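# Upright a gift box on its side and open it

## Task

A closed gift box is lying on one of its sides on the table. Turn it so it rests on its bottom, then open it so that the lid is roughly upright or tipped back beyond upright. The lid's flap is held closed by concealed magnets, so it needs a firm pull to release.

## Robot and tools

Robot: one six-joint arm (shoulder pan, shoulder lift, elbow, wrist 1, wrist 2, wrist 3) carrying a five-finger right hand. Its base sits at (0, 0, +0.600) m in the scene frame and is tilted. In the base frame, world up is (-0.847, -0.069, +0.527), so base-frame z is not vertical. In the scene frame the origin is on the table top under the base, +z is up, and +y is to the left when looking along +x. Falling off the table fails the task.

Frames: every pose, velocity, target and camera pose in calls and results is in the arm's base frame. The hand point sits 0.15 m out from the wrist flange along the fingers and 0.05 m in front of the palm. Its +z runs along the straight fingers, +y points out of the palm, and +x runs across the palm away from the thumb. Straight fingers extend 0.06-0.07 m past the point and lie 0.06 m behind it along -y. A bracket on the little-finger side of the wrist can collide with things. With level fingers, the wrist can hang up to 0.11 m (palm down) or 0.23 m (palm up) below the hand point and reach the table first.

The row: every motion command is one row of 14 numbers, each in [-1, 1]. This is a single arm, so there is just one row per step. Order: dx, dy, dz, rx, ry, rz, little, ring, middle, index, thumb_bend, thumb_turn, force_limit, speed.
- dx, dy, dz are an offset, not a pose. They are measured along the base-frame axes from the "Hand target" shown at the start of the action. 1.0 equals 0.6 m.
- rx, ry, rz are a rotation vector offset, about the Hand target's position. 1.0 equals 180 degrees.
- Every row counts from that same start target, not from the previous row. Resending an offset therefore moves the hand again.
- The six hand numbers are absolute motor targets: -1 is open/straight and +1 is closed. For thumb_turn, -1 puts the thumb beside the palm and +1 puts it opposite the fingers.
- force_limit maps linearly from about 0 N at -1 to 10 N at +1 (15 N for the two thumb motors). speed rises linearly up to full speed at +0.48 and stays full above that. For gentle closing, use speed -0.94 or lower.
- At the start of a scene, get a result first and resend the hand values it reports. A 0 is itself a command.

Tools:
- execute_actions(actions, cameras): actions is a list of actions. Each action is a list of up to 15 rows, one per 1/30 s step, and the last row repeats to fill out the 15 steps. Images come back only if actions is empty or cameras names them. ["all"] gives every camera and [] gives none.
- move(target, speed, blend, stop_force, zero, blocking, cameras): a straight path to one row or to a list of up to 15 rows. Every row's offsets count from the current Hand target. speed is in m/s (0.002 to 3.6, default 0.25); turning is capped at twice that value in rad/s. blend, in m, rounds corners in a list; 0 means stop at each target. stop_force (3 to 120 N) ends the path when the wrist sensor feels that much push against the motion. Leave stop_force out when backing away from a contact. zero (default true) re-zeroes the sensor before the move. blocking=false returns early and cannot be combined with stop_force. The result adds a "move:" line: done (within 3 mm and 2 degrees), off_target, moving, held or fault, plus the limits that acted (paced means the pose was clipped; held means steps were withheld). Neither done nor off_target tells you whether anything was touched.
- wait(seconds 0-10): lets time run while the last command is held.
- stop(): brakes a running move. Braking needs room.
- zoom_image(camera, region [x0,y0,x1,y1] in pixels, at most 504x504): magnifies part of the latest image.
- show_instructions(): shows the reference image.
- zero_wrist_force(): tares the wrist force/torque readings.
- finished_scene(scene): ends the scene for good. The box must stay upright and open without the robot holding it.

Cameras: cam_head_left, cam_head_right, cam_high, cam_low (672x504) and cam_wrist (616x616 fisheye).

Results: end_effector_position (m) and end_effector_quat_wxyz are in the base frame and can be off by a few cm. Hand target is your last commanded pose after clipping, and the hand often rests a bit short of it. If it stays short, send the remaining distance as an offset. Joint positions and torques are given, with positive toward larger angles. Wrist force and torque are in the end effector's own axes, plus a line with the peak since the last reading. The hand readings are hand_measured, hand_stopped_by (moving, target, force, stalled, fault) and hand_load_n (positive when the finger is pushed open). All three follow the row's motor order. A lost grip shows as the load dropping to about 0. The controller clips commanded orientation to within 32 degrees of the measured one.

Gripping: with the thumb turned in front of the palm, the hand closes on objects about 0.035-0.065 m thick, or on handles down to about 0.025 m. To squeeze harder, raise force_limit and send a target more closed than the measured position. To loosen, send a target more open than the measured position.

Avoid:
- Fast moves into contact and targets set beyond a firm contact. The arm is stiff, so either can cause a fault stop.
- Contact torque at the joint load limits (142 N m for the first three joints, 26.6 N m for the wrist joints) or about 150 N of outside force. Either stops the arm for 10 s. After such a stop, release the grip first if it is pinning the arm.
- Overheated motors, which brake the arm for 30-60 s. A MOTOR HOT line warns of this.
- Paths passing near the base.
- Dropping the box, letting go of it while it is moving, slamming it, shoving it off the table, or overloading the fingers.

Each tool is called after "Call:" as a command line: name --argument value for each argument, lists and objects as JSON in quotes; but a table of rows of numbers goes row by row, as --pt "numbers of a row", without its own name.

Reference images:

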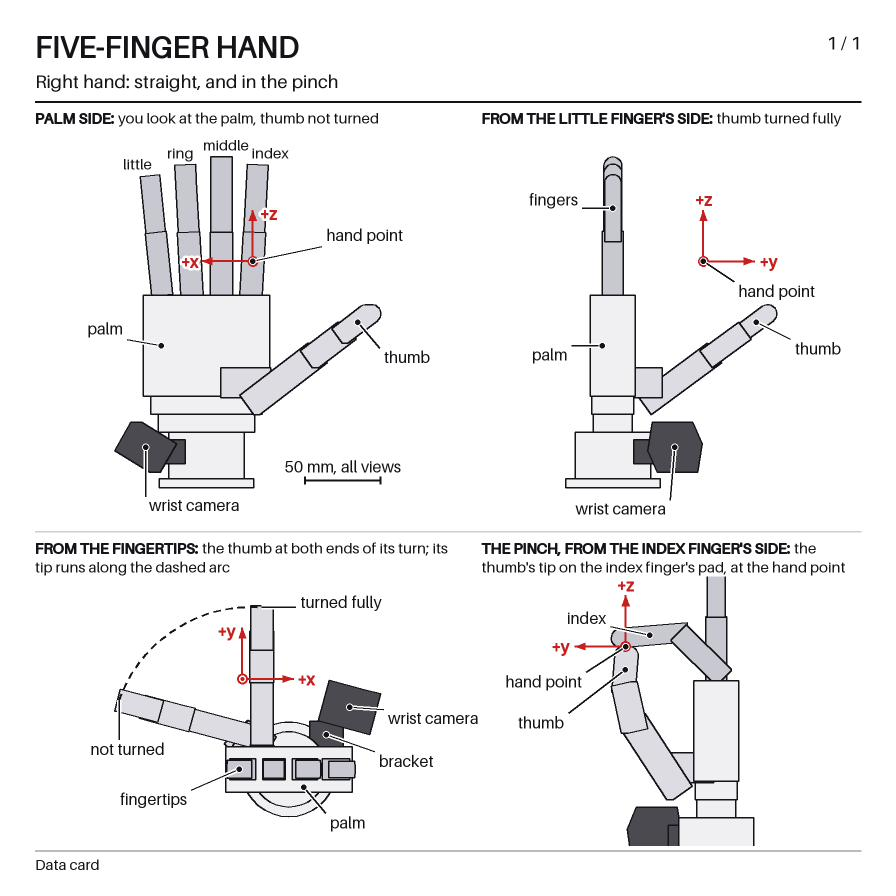

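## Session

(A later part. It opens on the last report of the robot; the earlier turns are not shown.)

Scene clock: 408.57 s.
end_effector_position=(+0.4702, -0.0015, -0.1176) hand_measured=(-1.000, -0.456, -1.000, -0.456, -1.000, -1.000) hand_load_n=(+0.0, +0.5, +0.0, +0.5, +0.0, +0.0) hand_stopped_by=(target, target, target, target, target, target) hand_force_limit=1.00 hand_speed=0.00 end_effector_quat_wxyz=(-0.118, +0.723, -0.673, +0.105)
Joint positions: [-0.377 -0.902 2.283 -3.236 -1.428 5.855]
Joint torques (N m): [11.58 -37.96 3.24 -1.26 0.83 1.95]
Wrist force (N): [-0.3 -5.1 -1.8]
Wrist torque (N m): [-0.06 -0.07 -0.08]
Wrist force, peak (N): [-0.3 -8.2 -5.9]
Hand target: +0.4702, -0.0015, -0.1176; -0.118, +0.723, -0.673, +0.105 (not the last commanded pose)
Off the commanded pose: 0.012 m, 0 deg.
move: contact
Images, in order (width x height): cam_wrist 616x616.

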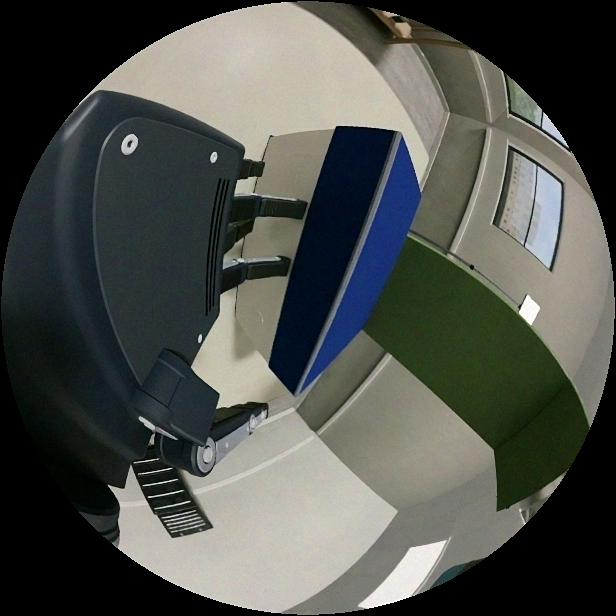

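Call:
execute_actions --actions '[]'

Call:
zoom_image --camera "cam_high" --region '[490, 160, 570, 230]'

Call:
zoom_image --camera "cam_head_left" --region '[120, 220, 230, 320]'

Scene clock: 409.27 s.
end_effector_position=(+0.4702, -0.0015, -0.1176) hand_measured=(-1.000, -0.456, -1.000, -0.456, -1.000, -1.000) hand_load_n=(+0.0, +0.5, +0.0, +0.0, +0.0, +0.0) hand_stopped_by=(target, target, target, target, target, target) hand_force_limit=1.00 hand_speed=0.00 end_effector_quat_wxyz=(-0.118, +0.723, -0.673, +0.105)
Joint positions: [-0.377 -0.902 2.283 -3.236 -1.428 5.855]
Joint velocities: within noise
Joint torques (N m): [11.89 -38.98 3.82 -1.38 1.32 1.87]
Wrist force (N): [-0.1 -4.8 -2.0]
Wrist torque (N m): [-0.01 -0.08 -0.06]
Wrist force, peak (N): [-0.3 -5.2 -1.9]
Hand target: +0.4702, -0.0015, -0.1176; -0.118, +0.723, -0.673, +0.105 (not the last commanded pose)
Off the commanded pose: 0.012 m, 0 deg.

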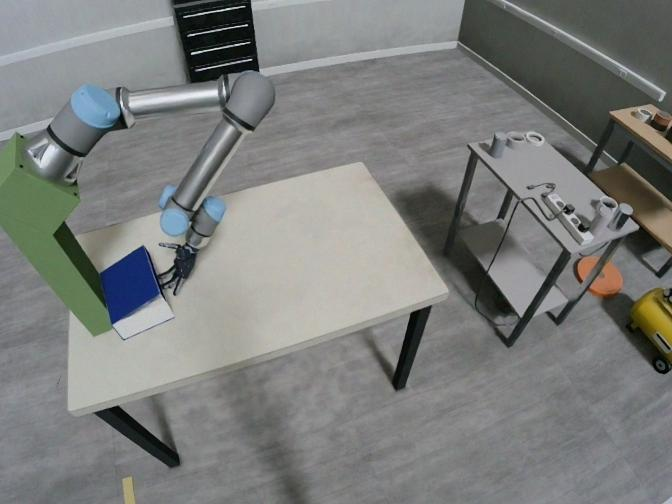

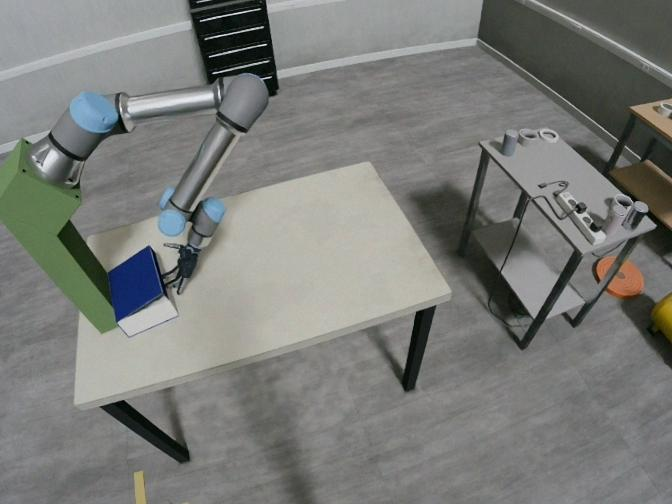

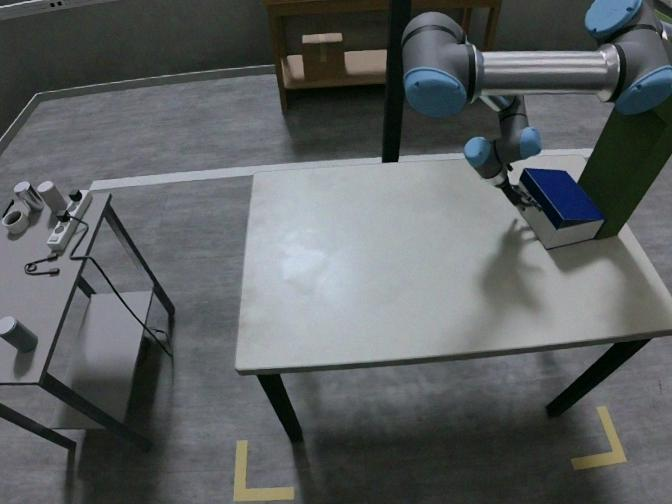

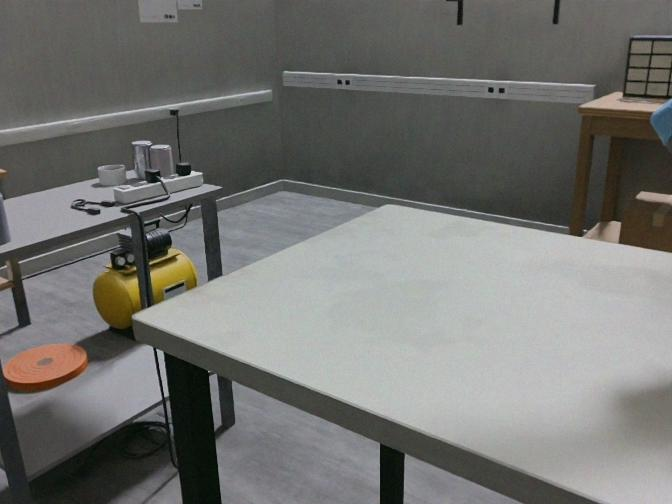

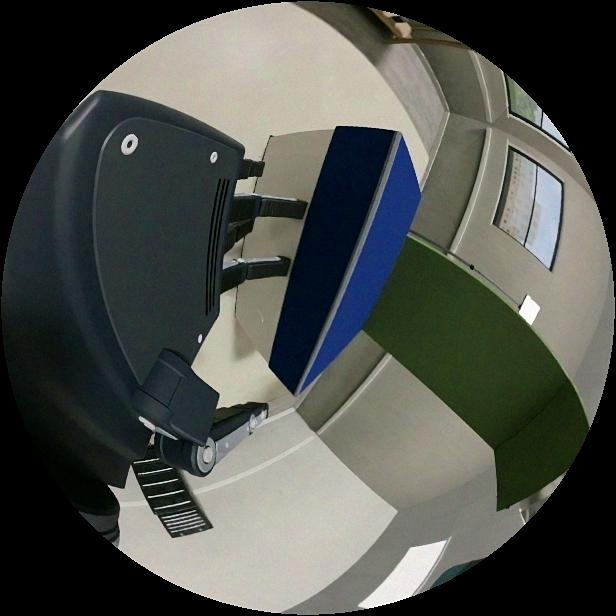

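Scaled by 6.300 from the camera's 672x504 image, which has a finer 960x720 frame.

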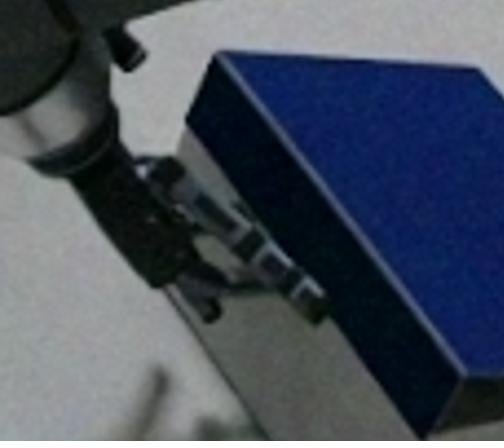

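Scaled by 4.582 from the camera's 672x504 image, which has a finer 960x720 frame.

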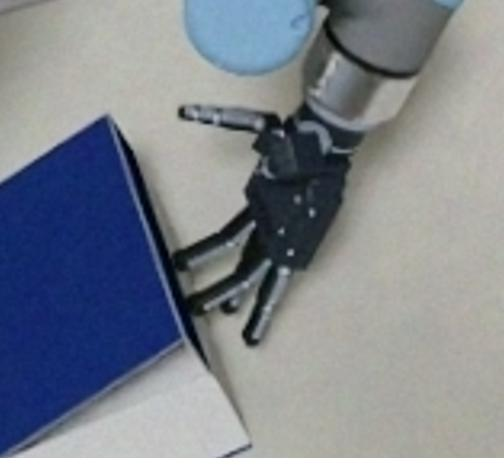

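Call:
move --target '[-0.0145,-0.0011,0.0080,0,0,0,-1,-0.455,-1,-0.455,-1,-1,1.0,0.0]' --speed 0.02 --cameras '["cam_wrist"]'

Call:
zoom_image --camera "cam_wrist" --region '[225, 120, 425, 400]'

Scene clock: 410.90 s.
end_effector_position=(+0.4614, -0.0022, -0.1127) hand_measured=(-1.000, -0.456, -1.000, -0.456, -1.000, -1.000) hand_load_n=(+0.0, +5.5, +0.0, +1.5, +0.0, +0.0) hand_stopped_by=(target, target, target, target, target, target) hand_force_limit=1.00 hand_speed=0.00 end_effector_quat_wxyz=(-0.118, +0.723, -0.673, +0.105)
Joint positions: [-0.387 -0.923 2.309 -3.24 -1.426 5.846]
Joint torques (N m): [1.21 -15.13 8.95 1.82 -0.1 0.08]
Wrist force (N): [-0.4 -11.8 -4.5]
Wrist torque (N m): [0.27 -0.04 -0.23]
Wrist force, peak (N): [-0.4 -11.8 -4.5]
Hand target: +0.4615, -0.0022, -0.1128; -0.118, +0.723, -0.673, +0.105
Off the commanded pose: 0.000 m, 0 deg.
move: done
Images, in order (width x height): cam_wrist 616x616.

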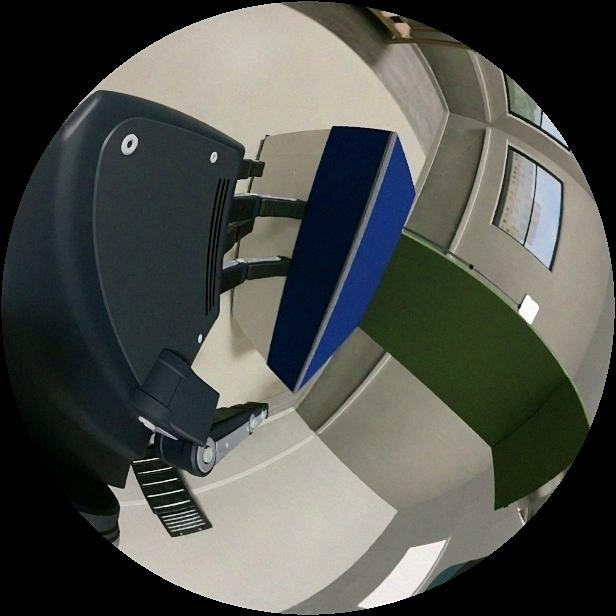

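Scaled by 1.800 from the camera's 616x616 image, which has a finer 880x880 frame.

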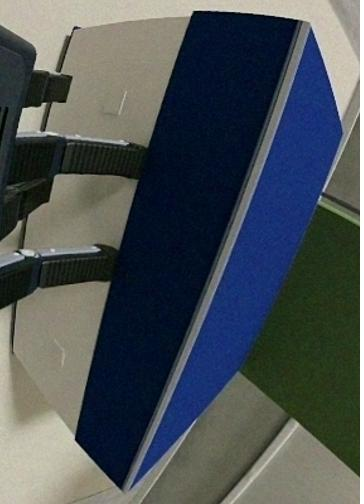

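Call:
move --target '[-0.0141,-0.0011,0.0088,0,0,0,-1,-0.455,-1,-0.455,-1,-1,1.0,0.0]' --speed 0.02 --cameras '["cam_wrist","cam_high"]'

Call:
zoom_image --camera "cam_wrist" --region '[225, 120, 425, 400]'

Call:
zoom_image --camera "cam_high" --region '[480, 130, 620, 260]'

Scene clock: 411.97 s.
end_effector_position=(+0.4529, -0.0029, -0.1074) hand_measured=(-1.000, -0.456, -1.000, -0.456, -1.000, -1.000) hand_load_n=(+0.0, +3.5, +0.0, +0.5, +0.0, +0.0) hand_stopped_by=(target, target, target, target, target, target) hand_force_limit=1.00 hand_speed=0.00 end_effector_quat_wxyz=(-0.118, +0.723, -0.673, +0.105)
Joint positions: [-0.396 -0.945 2.335 -3.242 -1.423 5.837]
Joint torques (N m): [1.82 -18.97 4.45 -0.84 0.74 0.17]
Wrist force (N): [-0.4 -7.4 -1.2]
Wrist torque (N m): [0.05 -0.09 -0.11]
Wrist force, peak (N): [-0.7 -12.3 -4.4]
Hand target: +0.4531, -0.0028, -0.1075; -0.118, +0.723, -0.673, +0.105
Off the commanded pose: 0.000 m, 0 deg.
move: done
Images, in order (width x height): cam_high 672x504, cam_wrist 616x616.

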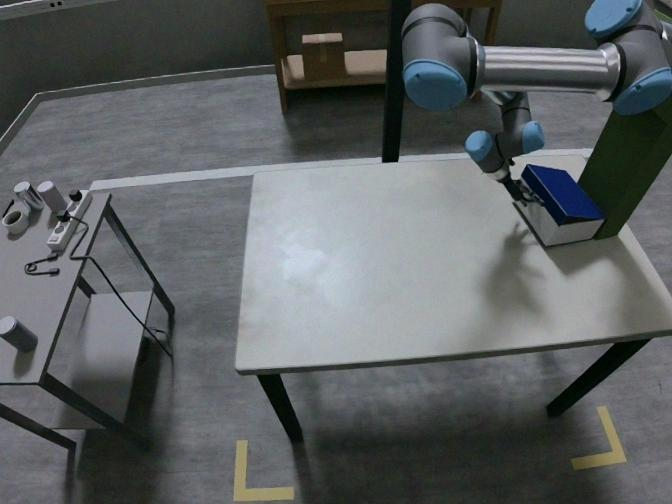

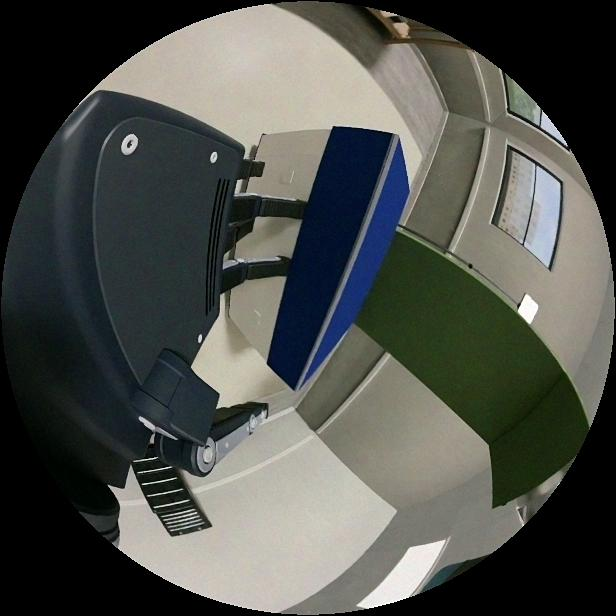

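Scaled by 1.800 from the camera's 616x616 image, which has a finer 880x880 frame.

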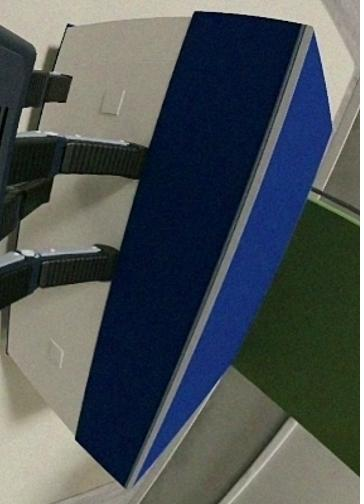

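Scaled by 3.600 from the camera's 672x504 image, which has a finer 960x720 frame.

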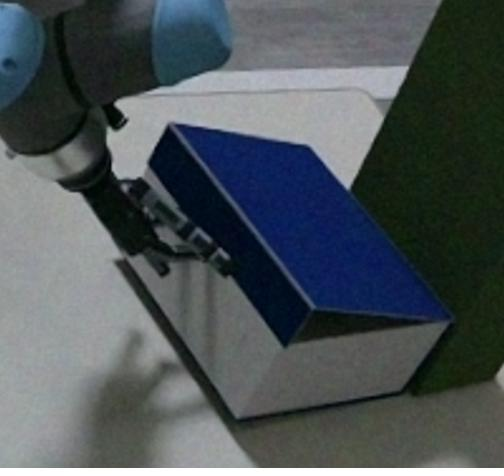

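Call:
move --target '[0.0282,0.0023,-0.0176,0,0,0,-1,-0.455,-1,-0.455,-1,-1,1.0,0.0]' --speed 0.02 --cameras '["cam_wrist","cam_high","cam_head_left"]'

Call:
zoom_image --camera "cam_wrist" --region '[225, 120, 425, 400]'

Call:
zoom_image --camera "cam_high" --region '[480, 130, 620, 260]'

Call:
zoom_image --camera "cam_head_left" --region '[80, 220, 220, 340]'

Scene clock: 414.57 s.
end_effector_position=(+0.4701, -0.0014, -0.1181) hand_measured=(-1.000, -0.456, -1.000, -0.456, -1.000, -1.000) hand_load_n=(+0.0, -11.0, +0.0, +0.0, +0.0, +0.0) hand_stopped_by=(target, target, target, target, target, target) hand_force_limit=1.00 hand_speed=0.00 end_effector_quat_wxyz=(-0.118, +0.723, -0.673, +0.105)
Joint positions: [-0.377 -0.9 2.283 -3.237 -1.428 5.855]
Joint torques (N m): [-3.98 -31.84 29.7 3.08 -2.36 0.46]
Wrist force (N): [0.3 -8.4 -16.7]
Wrist torque (N m): [0.24 0.63 -0.21]
Wrist force, peak (N): [0.3 -8.4 -17.9]
Hand target: +0.4700, -0.0015, -0.1180; -0.118, +0.723, -0.673, +0.105
Off the commanded pose: 0.000 m, 0 deg.
move: done
Images, in order (width x height): cam_head_left 672x504, cam_high 672x504, cam_wrist 616x616.

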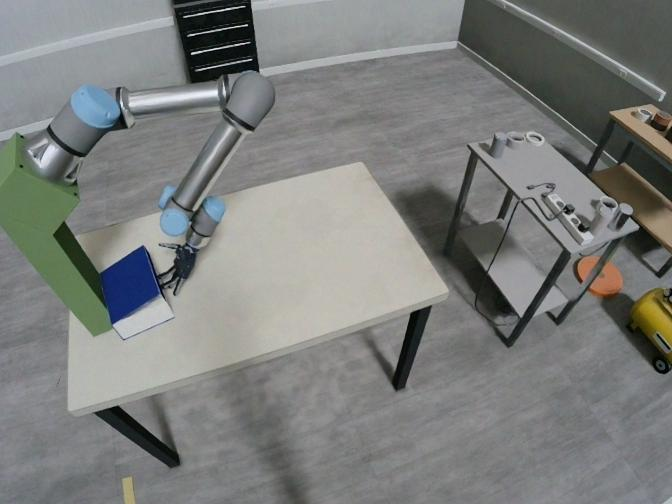

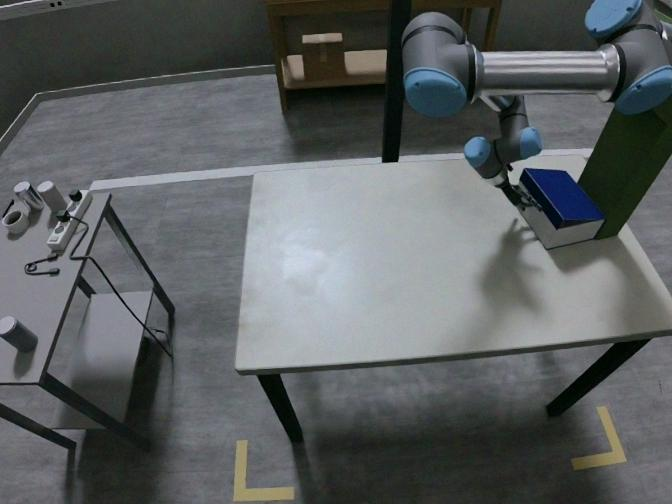

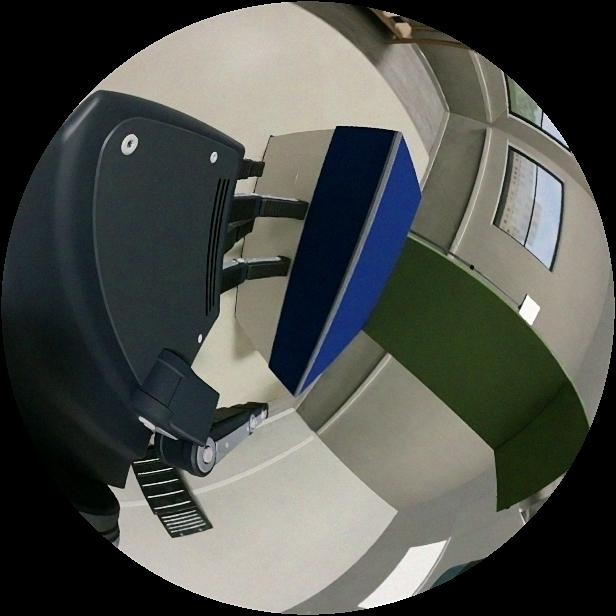

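Scaled by 1.800 from the camera's 616x616 image, which has a finer 880x880 frame.

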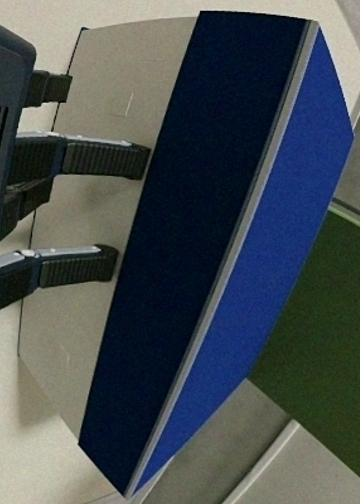

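Scaled by 3.600 from the camera's 672x504 image, which has a finer 960x720 frame.

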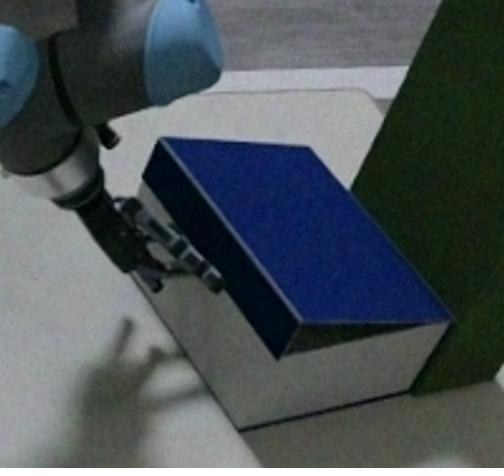

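Scaled by 3.600 from the camera's 672x504 image, which has a finer 960x720 frame.

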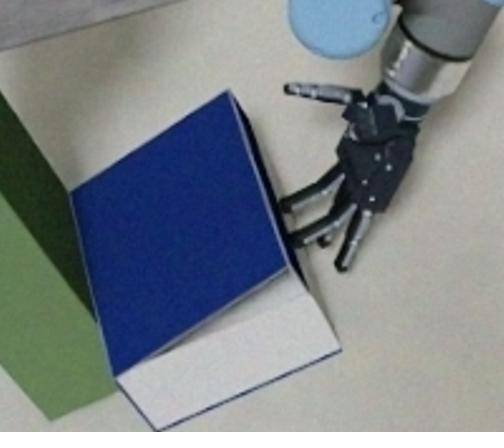

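Call:
move --target '[0.0088,0.0005,0.0142,0,0,0,-1,-0.455,-1,-0.455,-1,-1,1.0,0.0]' --speed 0.03 --cameras '["cam_high"]'

Call:
zoom_image --camera "cam_high" --region '[480, 130, 620, 260]'

Scene clock: 415.53 s.
end_effector_position=(+0.4754, -0.0012, -0.1094) hand_measured=(-1.000, -0.456, -1.000, -0.456, -1.000, -1.000) hand_load_n=(+0.0, +0.0, +0.0, +0.0, +0.0, +0.0) hand_stopped_by=(target, target, target, target, target, target) hand_force_limit=1.00 hand_speed=0.00 end_effector_quat_wxyz=(-0.118, +0.723, -0.673, +0.105) end_effector_velocity=(+0.001, +0.000, -0.001) end_effector_angular_velocity=(+0.000, -0.004, -0.001)
Joint positions: [-0.372 -0.923 2.272 -3.204 -1.43 5.86]
Joint velocities: [0 0.003 0 -0.007 0.001 0.001]
Joint torques (N m): [2.23 -23.22 19.95 -2.36 -2.72 1.13]
Wrist force (N): [-0.2 -2.2 0.9]
Wrist torque (N m): [-0.20 -0.15 0.02]
Wrist force, peak (N): [1.7 -9.8 -16.7]
Hand target: +0.4753, -0.0012, -0.1095; -0.118, +0.723, -0.673, +0.105
Off the commanded pose: 0.000 m, 0 deg.
move: done
Images, in order (width x height): cam_high 672x504.

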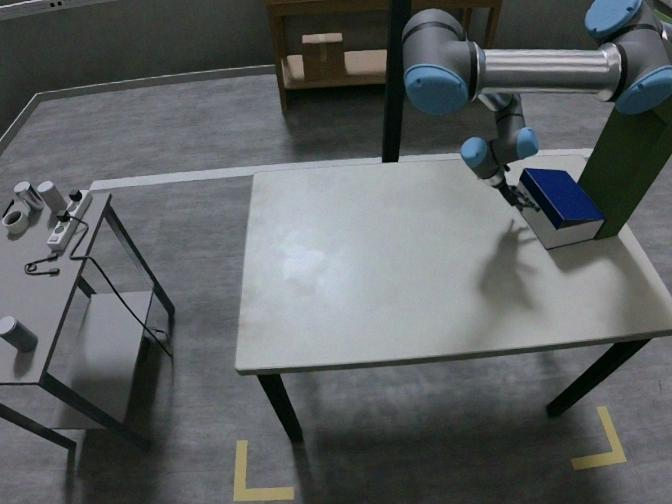

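Scaled by 3.600 from the camera's 672x504 image, which has a finer 960x720 frame.

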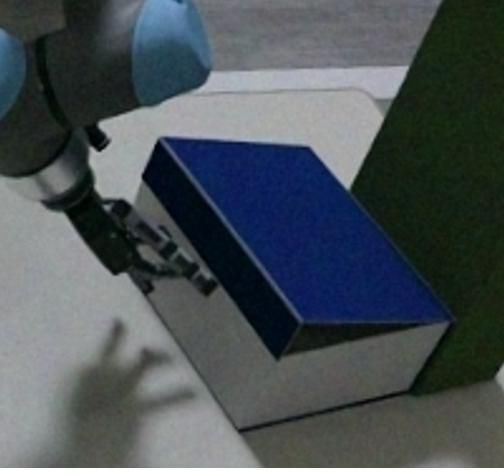

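Call:
move --pt "-0.0053 -0.0003 -0.0085 0 0 0 -1 -0.455 -1 -0.455 -1 -1 1.0 0.0" --pt "-0.0265 -0.002 0.0047 0 0 0 -1 -0.455 -1 -0.455 -1 -1 1.0 0.0" --speed 0.03 --blend '[0.001,0]' --cameras '["cam_wrist","cam_high"]'

Call:
zoom_image --camera "cam_wrist" --region '[225, 120, 425, 400]'

Call:
zoom_image --camera "cam_high" --region '[480, 130, 620, 260]'

Scene clock: 418.47 s.
end_effector_position=(+0.4592, -0.0024, -0.1066) hand_measured=(-1.000, -0.456, -1.000, -0.456, -1.000, -1.000) hand_load_n=(+0.0, +0.0, +0.0, +0.0, +0.0, +0.0) hand_stopped_by=(target, target, target, target, target, target) hand_force_limit=1.00 hand_speed=0.00 end_effector_quat_wxyz=(-0.118, +0.723, -0.673, +0.105) end_effector_velocity=(+0.003, +0.000, -0.001) end_effector_angular_velocity=(+0.002, -0.003, +0.000)
Joint positions: [-0.389 -0.943 2.318 -3.228 -1.425 5.843]
Joint velocities: [0 0.005 -0.006 0 0.002 0.001]
Joint torques (N m): [8.62 -22.24 -0.2 -1.58 0.88 1.04]
Wrist force (N): [0.0 -2.0 0.7]
Wrist torque (N m): [-0.15 -0.17 0.11]
Wrist force, peak (N): [0.1 -2.2 1.2]
Hand target: +0.4594, -0.0024, -0.1067; -0.118, +0.723, -0.673, +0.105
Off the commanded pose: 0.000 m, 0 deg.
move: done
Images, in order (width x height): cam_high 672x504, cam_wrist 616x616.

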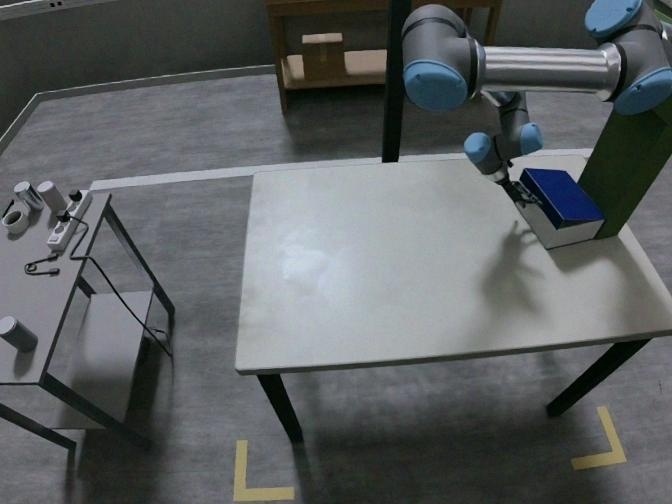

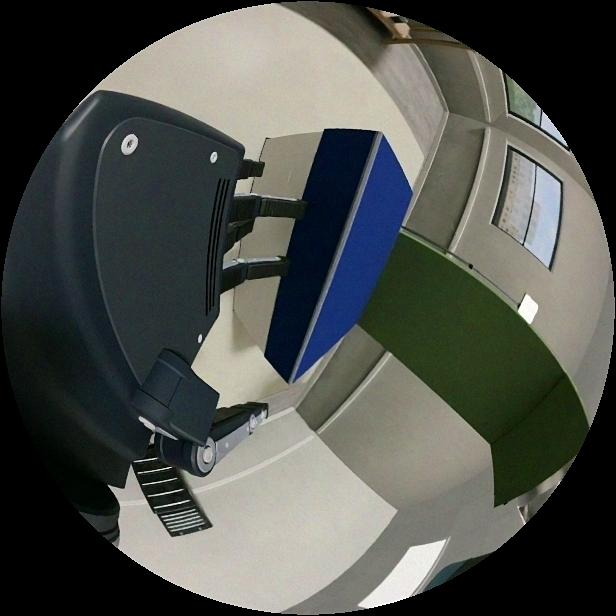

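Scaled by 1.800 from the camera's 616x616 image, which has a finer 880x880 frame.

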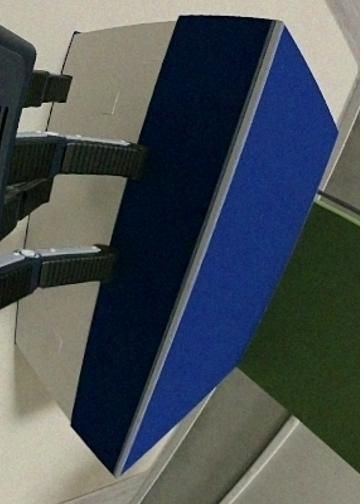

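Scaled by 3.600 from the camera's 672x504 image, which has a finer 960x720 frame.

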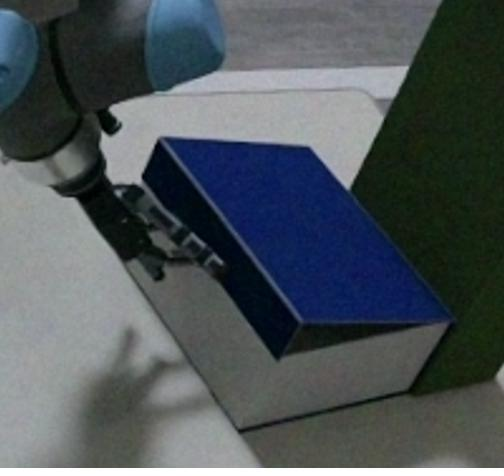

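Call:
zoom_image --camera "cam_wrist" --region '[270, 180, 320, 230]'

Call:
zoom_image --camera "cam_wrist" --region '[250, 240, 310, 300]'

Call:
zoom_image --camera "cam_high" --region '[500, 175, 560, 225]'

Scaled by 10.080 from the camera's 616x616 image, which has a finer 880x880 frame.

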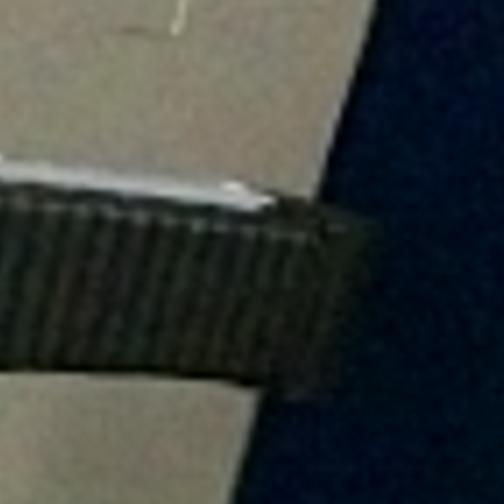

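Scaled by 8.400 from the camera's 616x616 image, which has a finer 880x880 frame.

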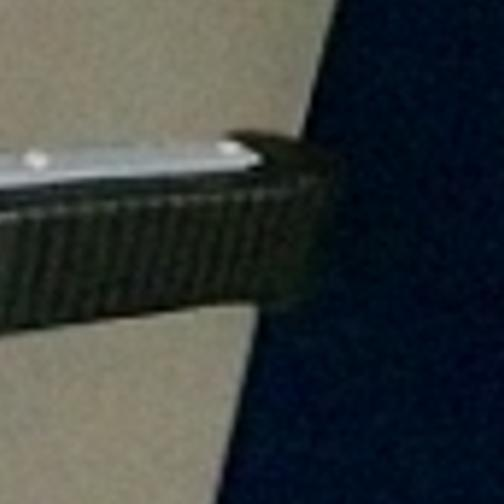

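Scaled by 8.400 from the camera's 672x504 image, which has a finer 960x720 frame.

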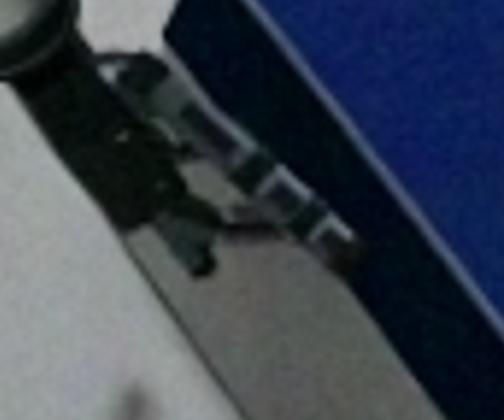

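Call:
move --pt "0.0435 0.0028 0.032 0 0 0 -1 -0.456 -1 -0.456 -1 -1 1.0 0.0" --pt "0.0552 0.0033 0.0407 -0.0088 0.1219 0.0016 -1 -0.456 -1 -0.456 -1 -1 1.0 0.0" --speed '[0.06,0.15]' --blend '[0.005,0]'

Call:
execute_actions --actions '[[[0,0,0,0,0,0,-1,-0.8,-0.93,-0.8,-1,-1,0.9,0.2]]]' --cameras '["cam_high","cam_wrist"]'

Call:
zoom_image --camera "cam_high" --region '[480, 130, 620, 260]'

Scene clock: 424.33 s.
end_effector_position=(+0.4924, -0.0003, -0.0823) hand_measured=(-1.000, -0.456, -1.000, -0.456, -1.000, -1.000) hand_load_n=(+0.0, +0.0, +0.0, +0.0, +0.0, +0.0) hand_stopped_by=(target, target, target, target, target, target) hand_force_limit=1.00 hand_speed=0.00 end_effector_quat_wxyz=(+0.022, +0.733, -0.680, -0.026)
Joint positions: [-0.283 -0.934 1.957 -2.528 -1.587 5.926]
Joint torques (N m): [-13.56 -46.7 9.91 2.05 1.59 -2.36]
Wrist force (N): [-0.4 -2.0 0.2]
Wrist torque (N m): [-0.10 -0.07 -0.02]
Wrist force, peak (N): [-0.6 -2.6 0.4]
Hand target: +0.4925, -0.0004, -0.0823; +0.022, +0.733, -0.680, -0.026
Off the commanded pose: 0.000 m, 0 deg.
move: done

Scene clock: 425.03 s.
end_effector_position=(+0.4924, -0.0004, -0.0823) hand_measured=(-1.000, -0.800, -0.930, -0.800, -1.000, -1.000) hand_load_n=(+0.0, +0.0, +0.0, +0.0, +0.0, +0.0) hand_stopped_by=(target, target, target, target, target, target) hand_force_limit=0.90 hand_speed=0.20 end_effector_quat_wxyz=(+0.022, +0.733, -0.680, -0.026)
Joint positions: [-0.283 -0.935 1.957 -2.527 -1.587 5.926]
Joint torques (N m): [-12.34 -47.44 -2.61 1.61 1.58 -2.41]
Wrist force (N): [-0.8 -1.9 0.2]
Wrist torque (N m): [-0.09 -0.01 -0.04]
Wrist force, peak (N): [-0.7 -2.3 0.3]
Hand target: +0.4925, -0.0004, -0.0823; +0.022, +0.733, -0.680, -0.026
Off the commanded pose: 0.000 m, 0 deg.
Images, in order (width x height): cam_high 672x504, cam_wrist 616x616.

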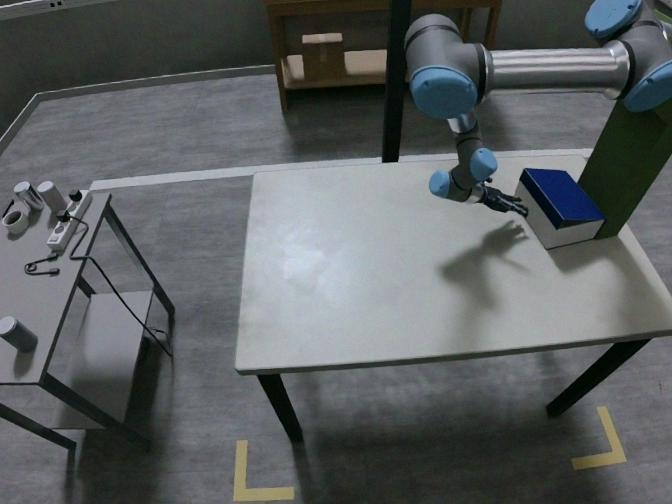

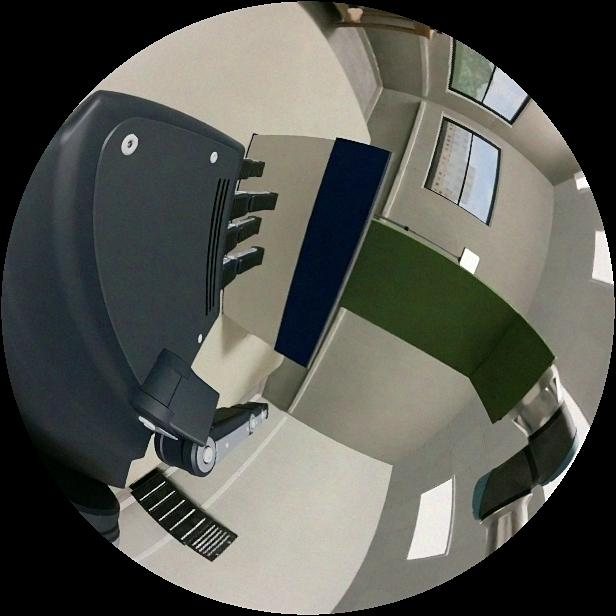

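Scaled by 3.600 from the camera's 672x504 image, which has a finer 960x720 frame.

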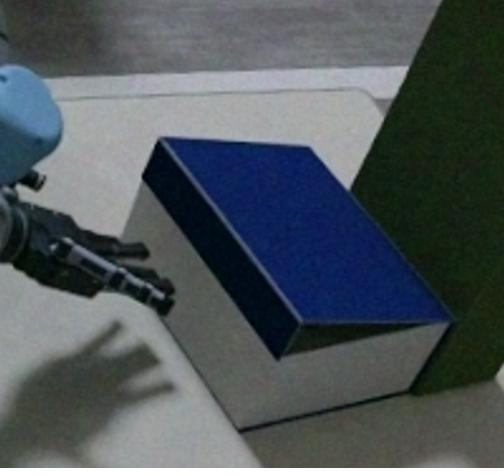

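Call:
move --target '[-0.0352,-0.0018,-0.0567,0,0,0,-1,-0.8,-0.93,-0.8,-1,-1,0.9,0.2]' --speed 0.02 --stop_force 8

Call:
execute_actions --actions '[[[0,0,0,0,0,0,-1,-0.35,-0.93,-0.35,-1,-1,0.6,-0.6]],[[0,0,0,0,0,0,-1,-0.35,-0.93,-0.35,-1,-1,0.6,-0.6]],[[0,0,0,0,0,0,-1,-0.35,-0.93,-0.35,-1,-1,0.6,-0.6]]]' --cameras '["cam_high","cam_wrist"]'

Call:
zoom_image --camera "cam_high" --region '[480, 130, 620, 260]'

Call:
zoom_image --camera "cam_wrist" --region '[225, 120, 425, 400]'

Scene clock: 427.87 s.
end_effector_position=(+0.4795, -0.0011, -0.1032) hand_measured=(-1.000, -0.800, -0.930, -0.800, -1.000, -1.000) hand_load_n=(+0.0, +0.0, +0.0, +0.0, +0.0, +0.0) hand_stopped_by=(target, target, target, target, target, target) hand_force_limit=0.90 hand_speed=0.20 end_effector_quat_wxyz=(+0.022, +0.733, -0.680, -0.026)
Joint positions: [-0.291 -0.905 1.996 -2.596 -1.587 5.918]
Joint torques (N m): [13.04 -41.15 1.26 -0.53 -2.48 2.04]
Wrist force (N): [-1.6 -3.5 -7.0]
Wrist torque (N m): [0.27 0.04 -0.08]
Wrist force, peak (N): [-2.4 -4.5 -19.3]
Hand target: +0.4795, -0.0011, -0.1032; +0.022, +0.733, -0.680, -0.026 (not the last commanded pose)
Off the commanded pose: 0.015 m, 0 deg.
move: contact

Scene clock: 429.57 s.
end_effector_position=(+0.4795, -0.0010, -0.1032) hand_measured=(-1.000, -0.658, -0.930, -0.620, -1.000, -1.000) hand_load_n=(+0.0, +6.0, -0.5, +6.5, +0.0, +0.0) hand_stopped_by=(target, force, target, force, target, target) hand_force_limit=0.60 hand_speed=-0.60 end_effector_quat_wxyz=(+0.022, +0.733, -0.680, -0.026)
Joint positions: [-0.291 -0.905 1.996 -2.596 -1.587 5.918]
Joint torques (N m): [4.57 -11.34 37.48 6.78 -1.17 2.08]
Wrist force (N): [-1.8 -18.3 -17.9]
Wrist torque (N m): [1.09 0.31 -0.45]
Wrist force, peak (N): [-2.0 -18.4 -18.0]
Hand target: +0.4795, -0.0011, -0.1032; +0.022, +0.733, -0.680, -0.026
Off the commanded pose: 0.000 m, 0 deg.
Images, in order (width x height): cam_high 672x504, cam_wrist 616x616.

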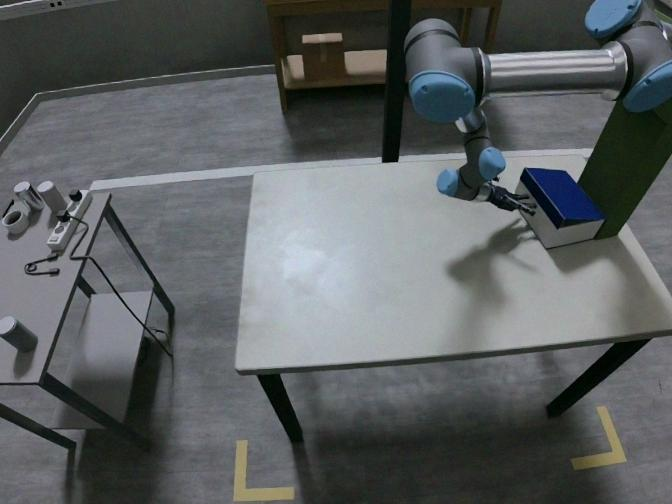

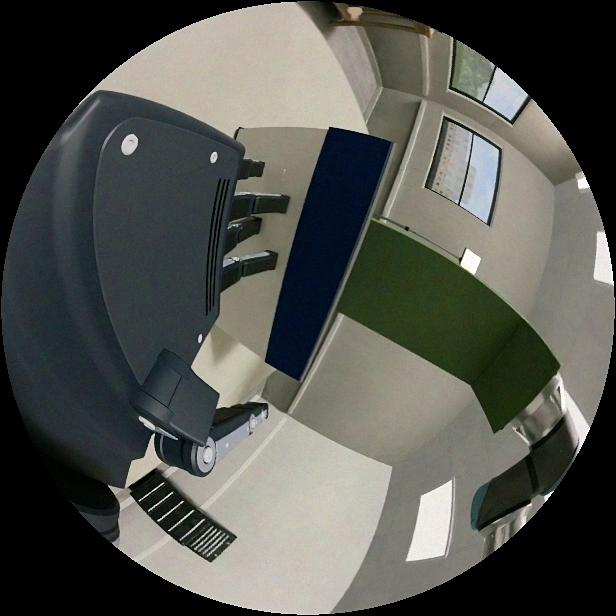

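Scaled by 3.600 from the camera's 672x504 image, which has a finer 960x720 frame.

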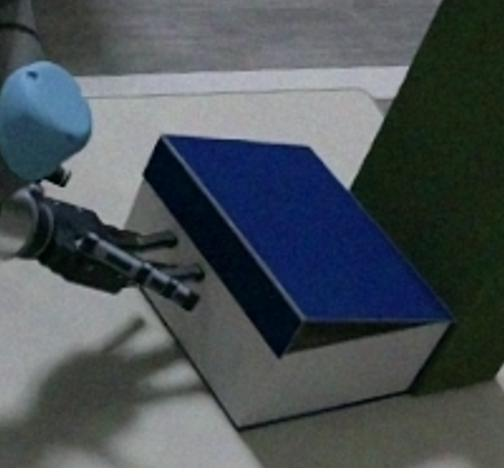

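Scaled by 1.800 from the camera's 616x616 image, which has a finer 880x880 frame.

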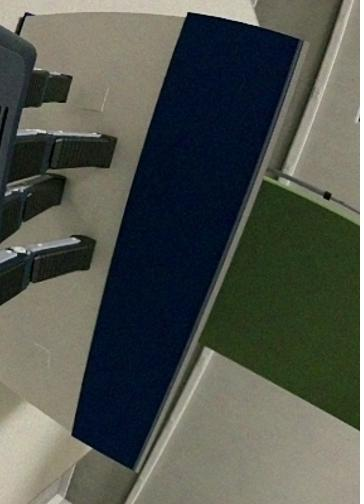

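Call:
move --target '[0.0018,0.0001,0.0029,0,0,0,-1,-0.35,-0.93,-0.35,-1,-1,0.6,-0.6]' --speed 0.01

Call:
execute_actions --actions '[[[0,0,0,0,0,0,-1,-0.3,-0.93,-0.3,-1,-1,0.8,-0.4]],[[0,0,0,0,0,0,-1,-0.3,-0.93,-0.3,-1,-1,0.8,-0.4]],[[0,0,0,0,0,0,-1,-0.3,-0.93,-0.3,-1,-1,0.8,-0.4]]]' --cameras '["cam_high","cam_wrist"]'

Call:
zoom_image --camera "cam_high" --region '[480, 130, 620, 260]'

Call:
zoom_image --camera "cam_wrist" --region '[225, 120, 425, 400]'

Scene clock: 430.63 s.
end_effector_position=(+0.4805, -0.0010, -0.1015) hand_measured=(-1.000, -0.658, -0.930, -0.620, -1.000, -1.000) hand_load_n=(+0.0, +0.0, +0.0, +0.0, +0.0, +0.0) hand_stopped_by=(target, force, target, force, target, target) hand_force_limit=0.60 hand_speed=-0.60 end_effector_quat_wxyz=(+0.022, +0.733, -0.680, -0.026)
Joint positions: [-0.29 -0.907 1.993 -2.59 -1.587 5.919]
Joint torques (N m): [12.64 -44.36 0.43 0.34 1.24 2.51]
Wrist force (N): [-0.6 -2.4 0.7]
Wrist torque (N m): [-0.20 -0.07 -0.07]
Wrist force, peak (N): [-2.0 -20.0 -19.8]
Hand target: +0.4806, -0.0010, -0.1015; +0.022, +0.733, -0.680, -0.026
Off the commanded pose: 0.000 m, 0 deg.
move: done

Scene clock: 432.33 s.
end_effector_position=(+0.4806, -0.0010, -0.1015) hand_measured=(-1.000, -0.300, -0.930, -0.300, -1.000, -1.000) hand_load_n=(+0.0, +0.5, +0.0, +0.0, +0.0, +0.0) hand_stopped_by=(target, target, target, target, target, target) hand_force_limit=0.80 hand_speed=-0.40 end_effector_quat_wxyz=(+0.022, +0.733, -0.680, -0.026)
Joint positions: [-0.29 -0.907 1.993 -2.591 -1.587 5.919]
Joint torques (N m): [10.93 -45.88 10.6 -1.37 1.37 0.5]
Wrist force (N): [-0.5 -2.5 1.0]
Wrist torque (N m): [-0.24 -0.10 -0.07]
Wrist force, peak (N): [-0.6 -2.7 1.0]
Hand target: +0.4806, -0.0010, -0.1015; +0.022, +0.733, -0.680, -0.026
Off the commanded pose: 0.000 m, 0 deg.
Images, in order (width x height): cam_high 672x504, cam_wrist 616x616.

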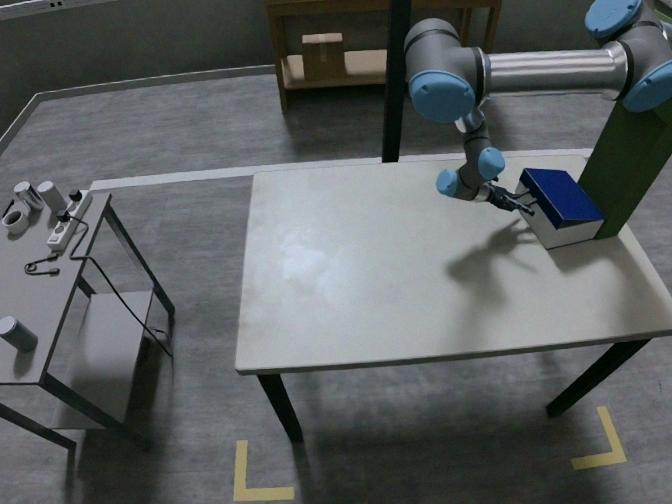

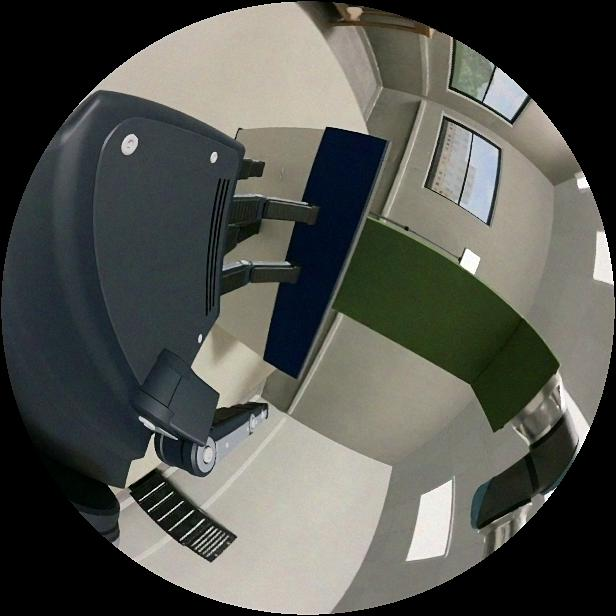

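Scaled by 3.600 from the camera's 672x504 image, which has a finer 960x720 frame.

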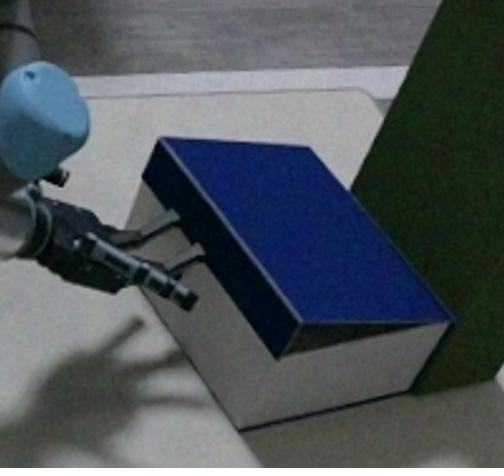

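Scaled by 1.800 from the camera's 616x616 image, which has a finer 880x880 frame.

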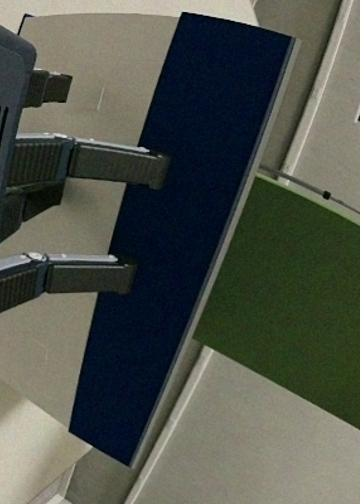

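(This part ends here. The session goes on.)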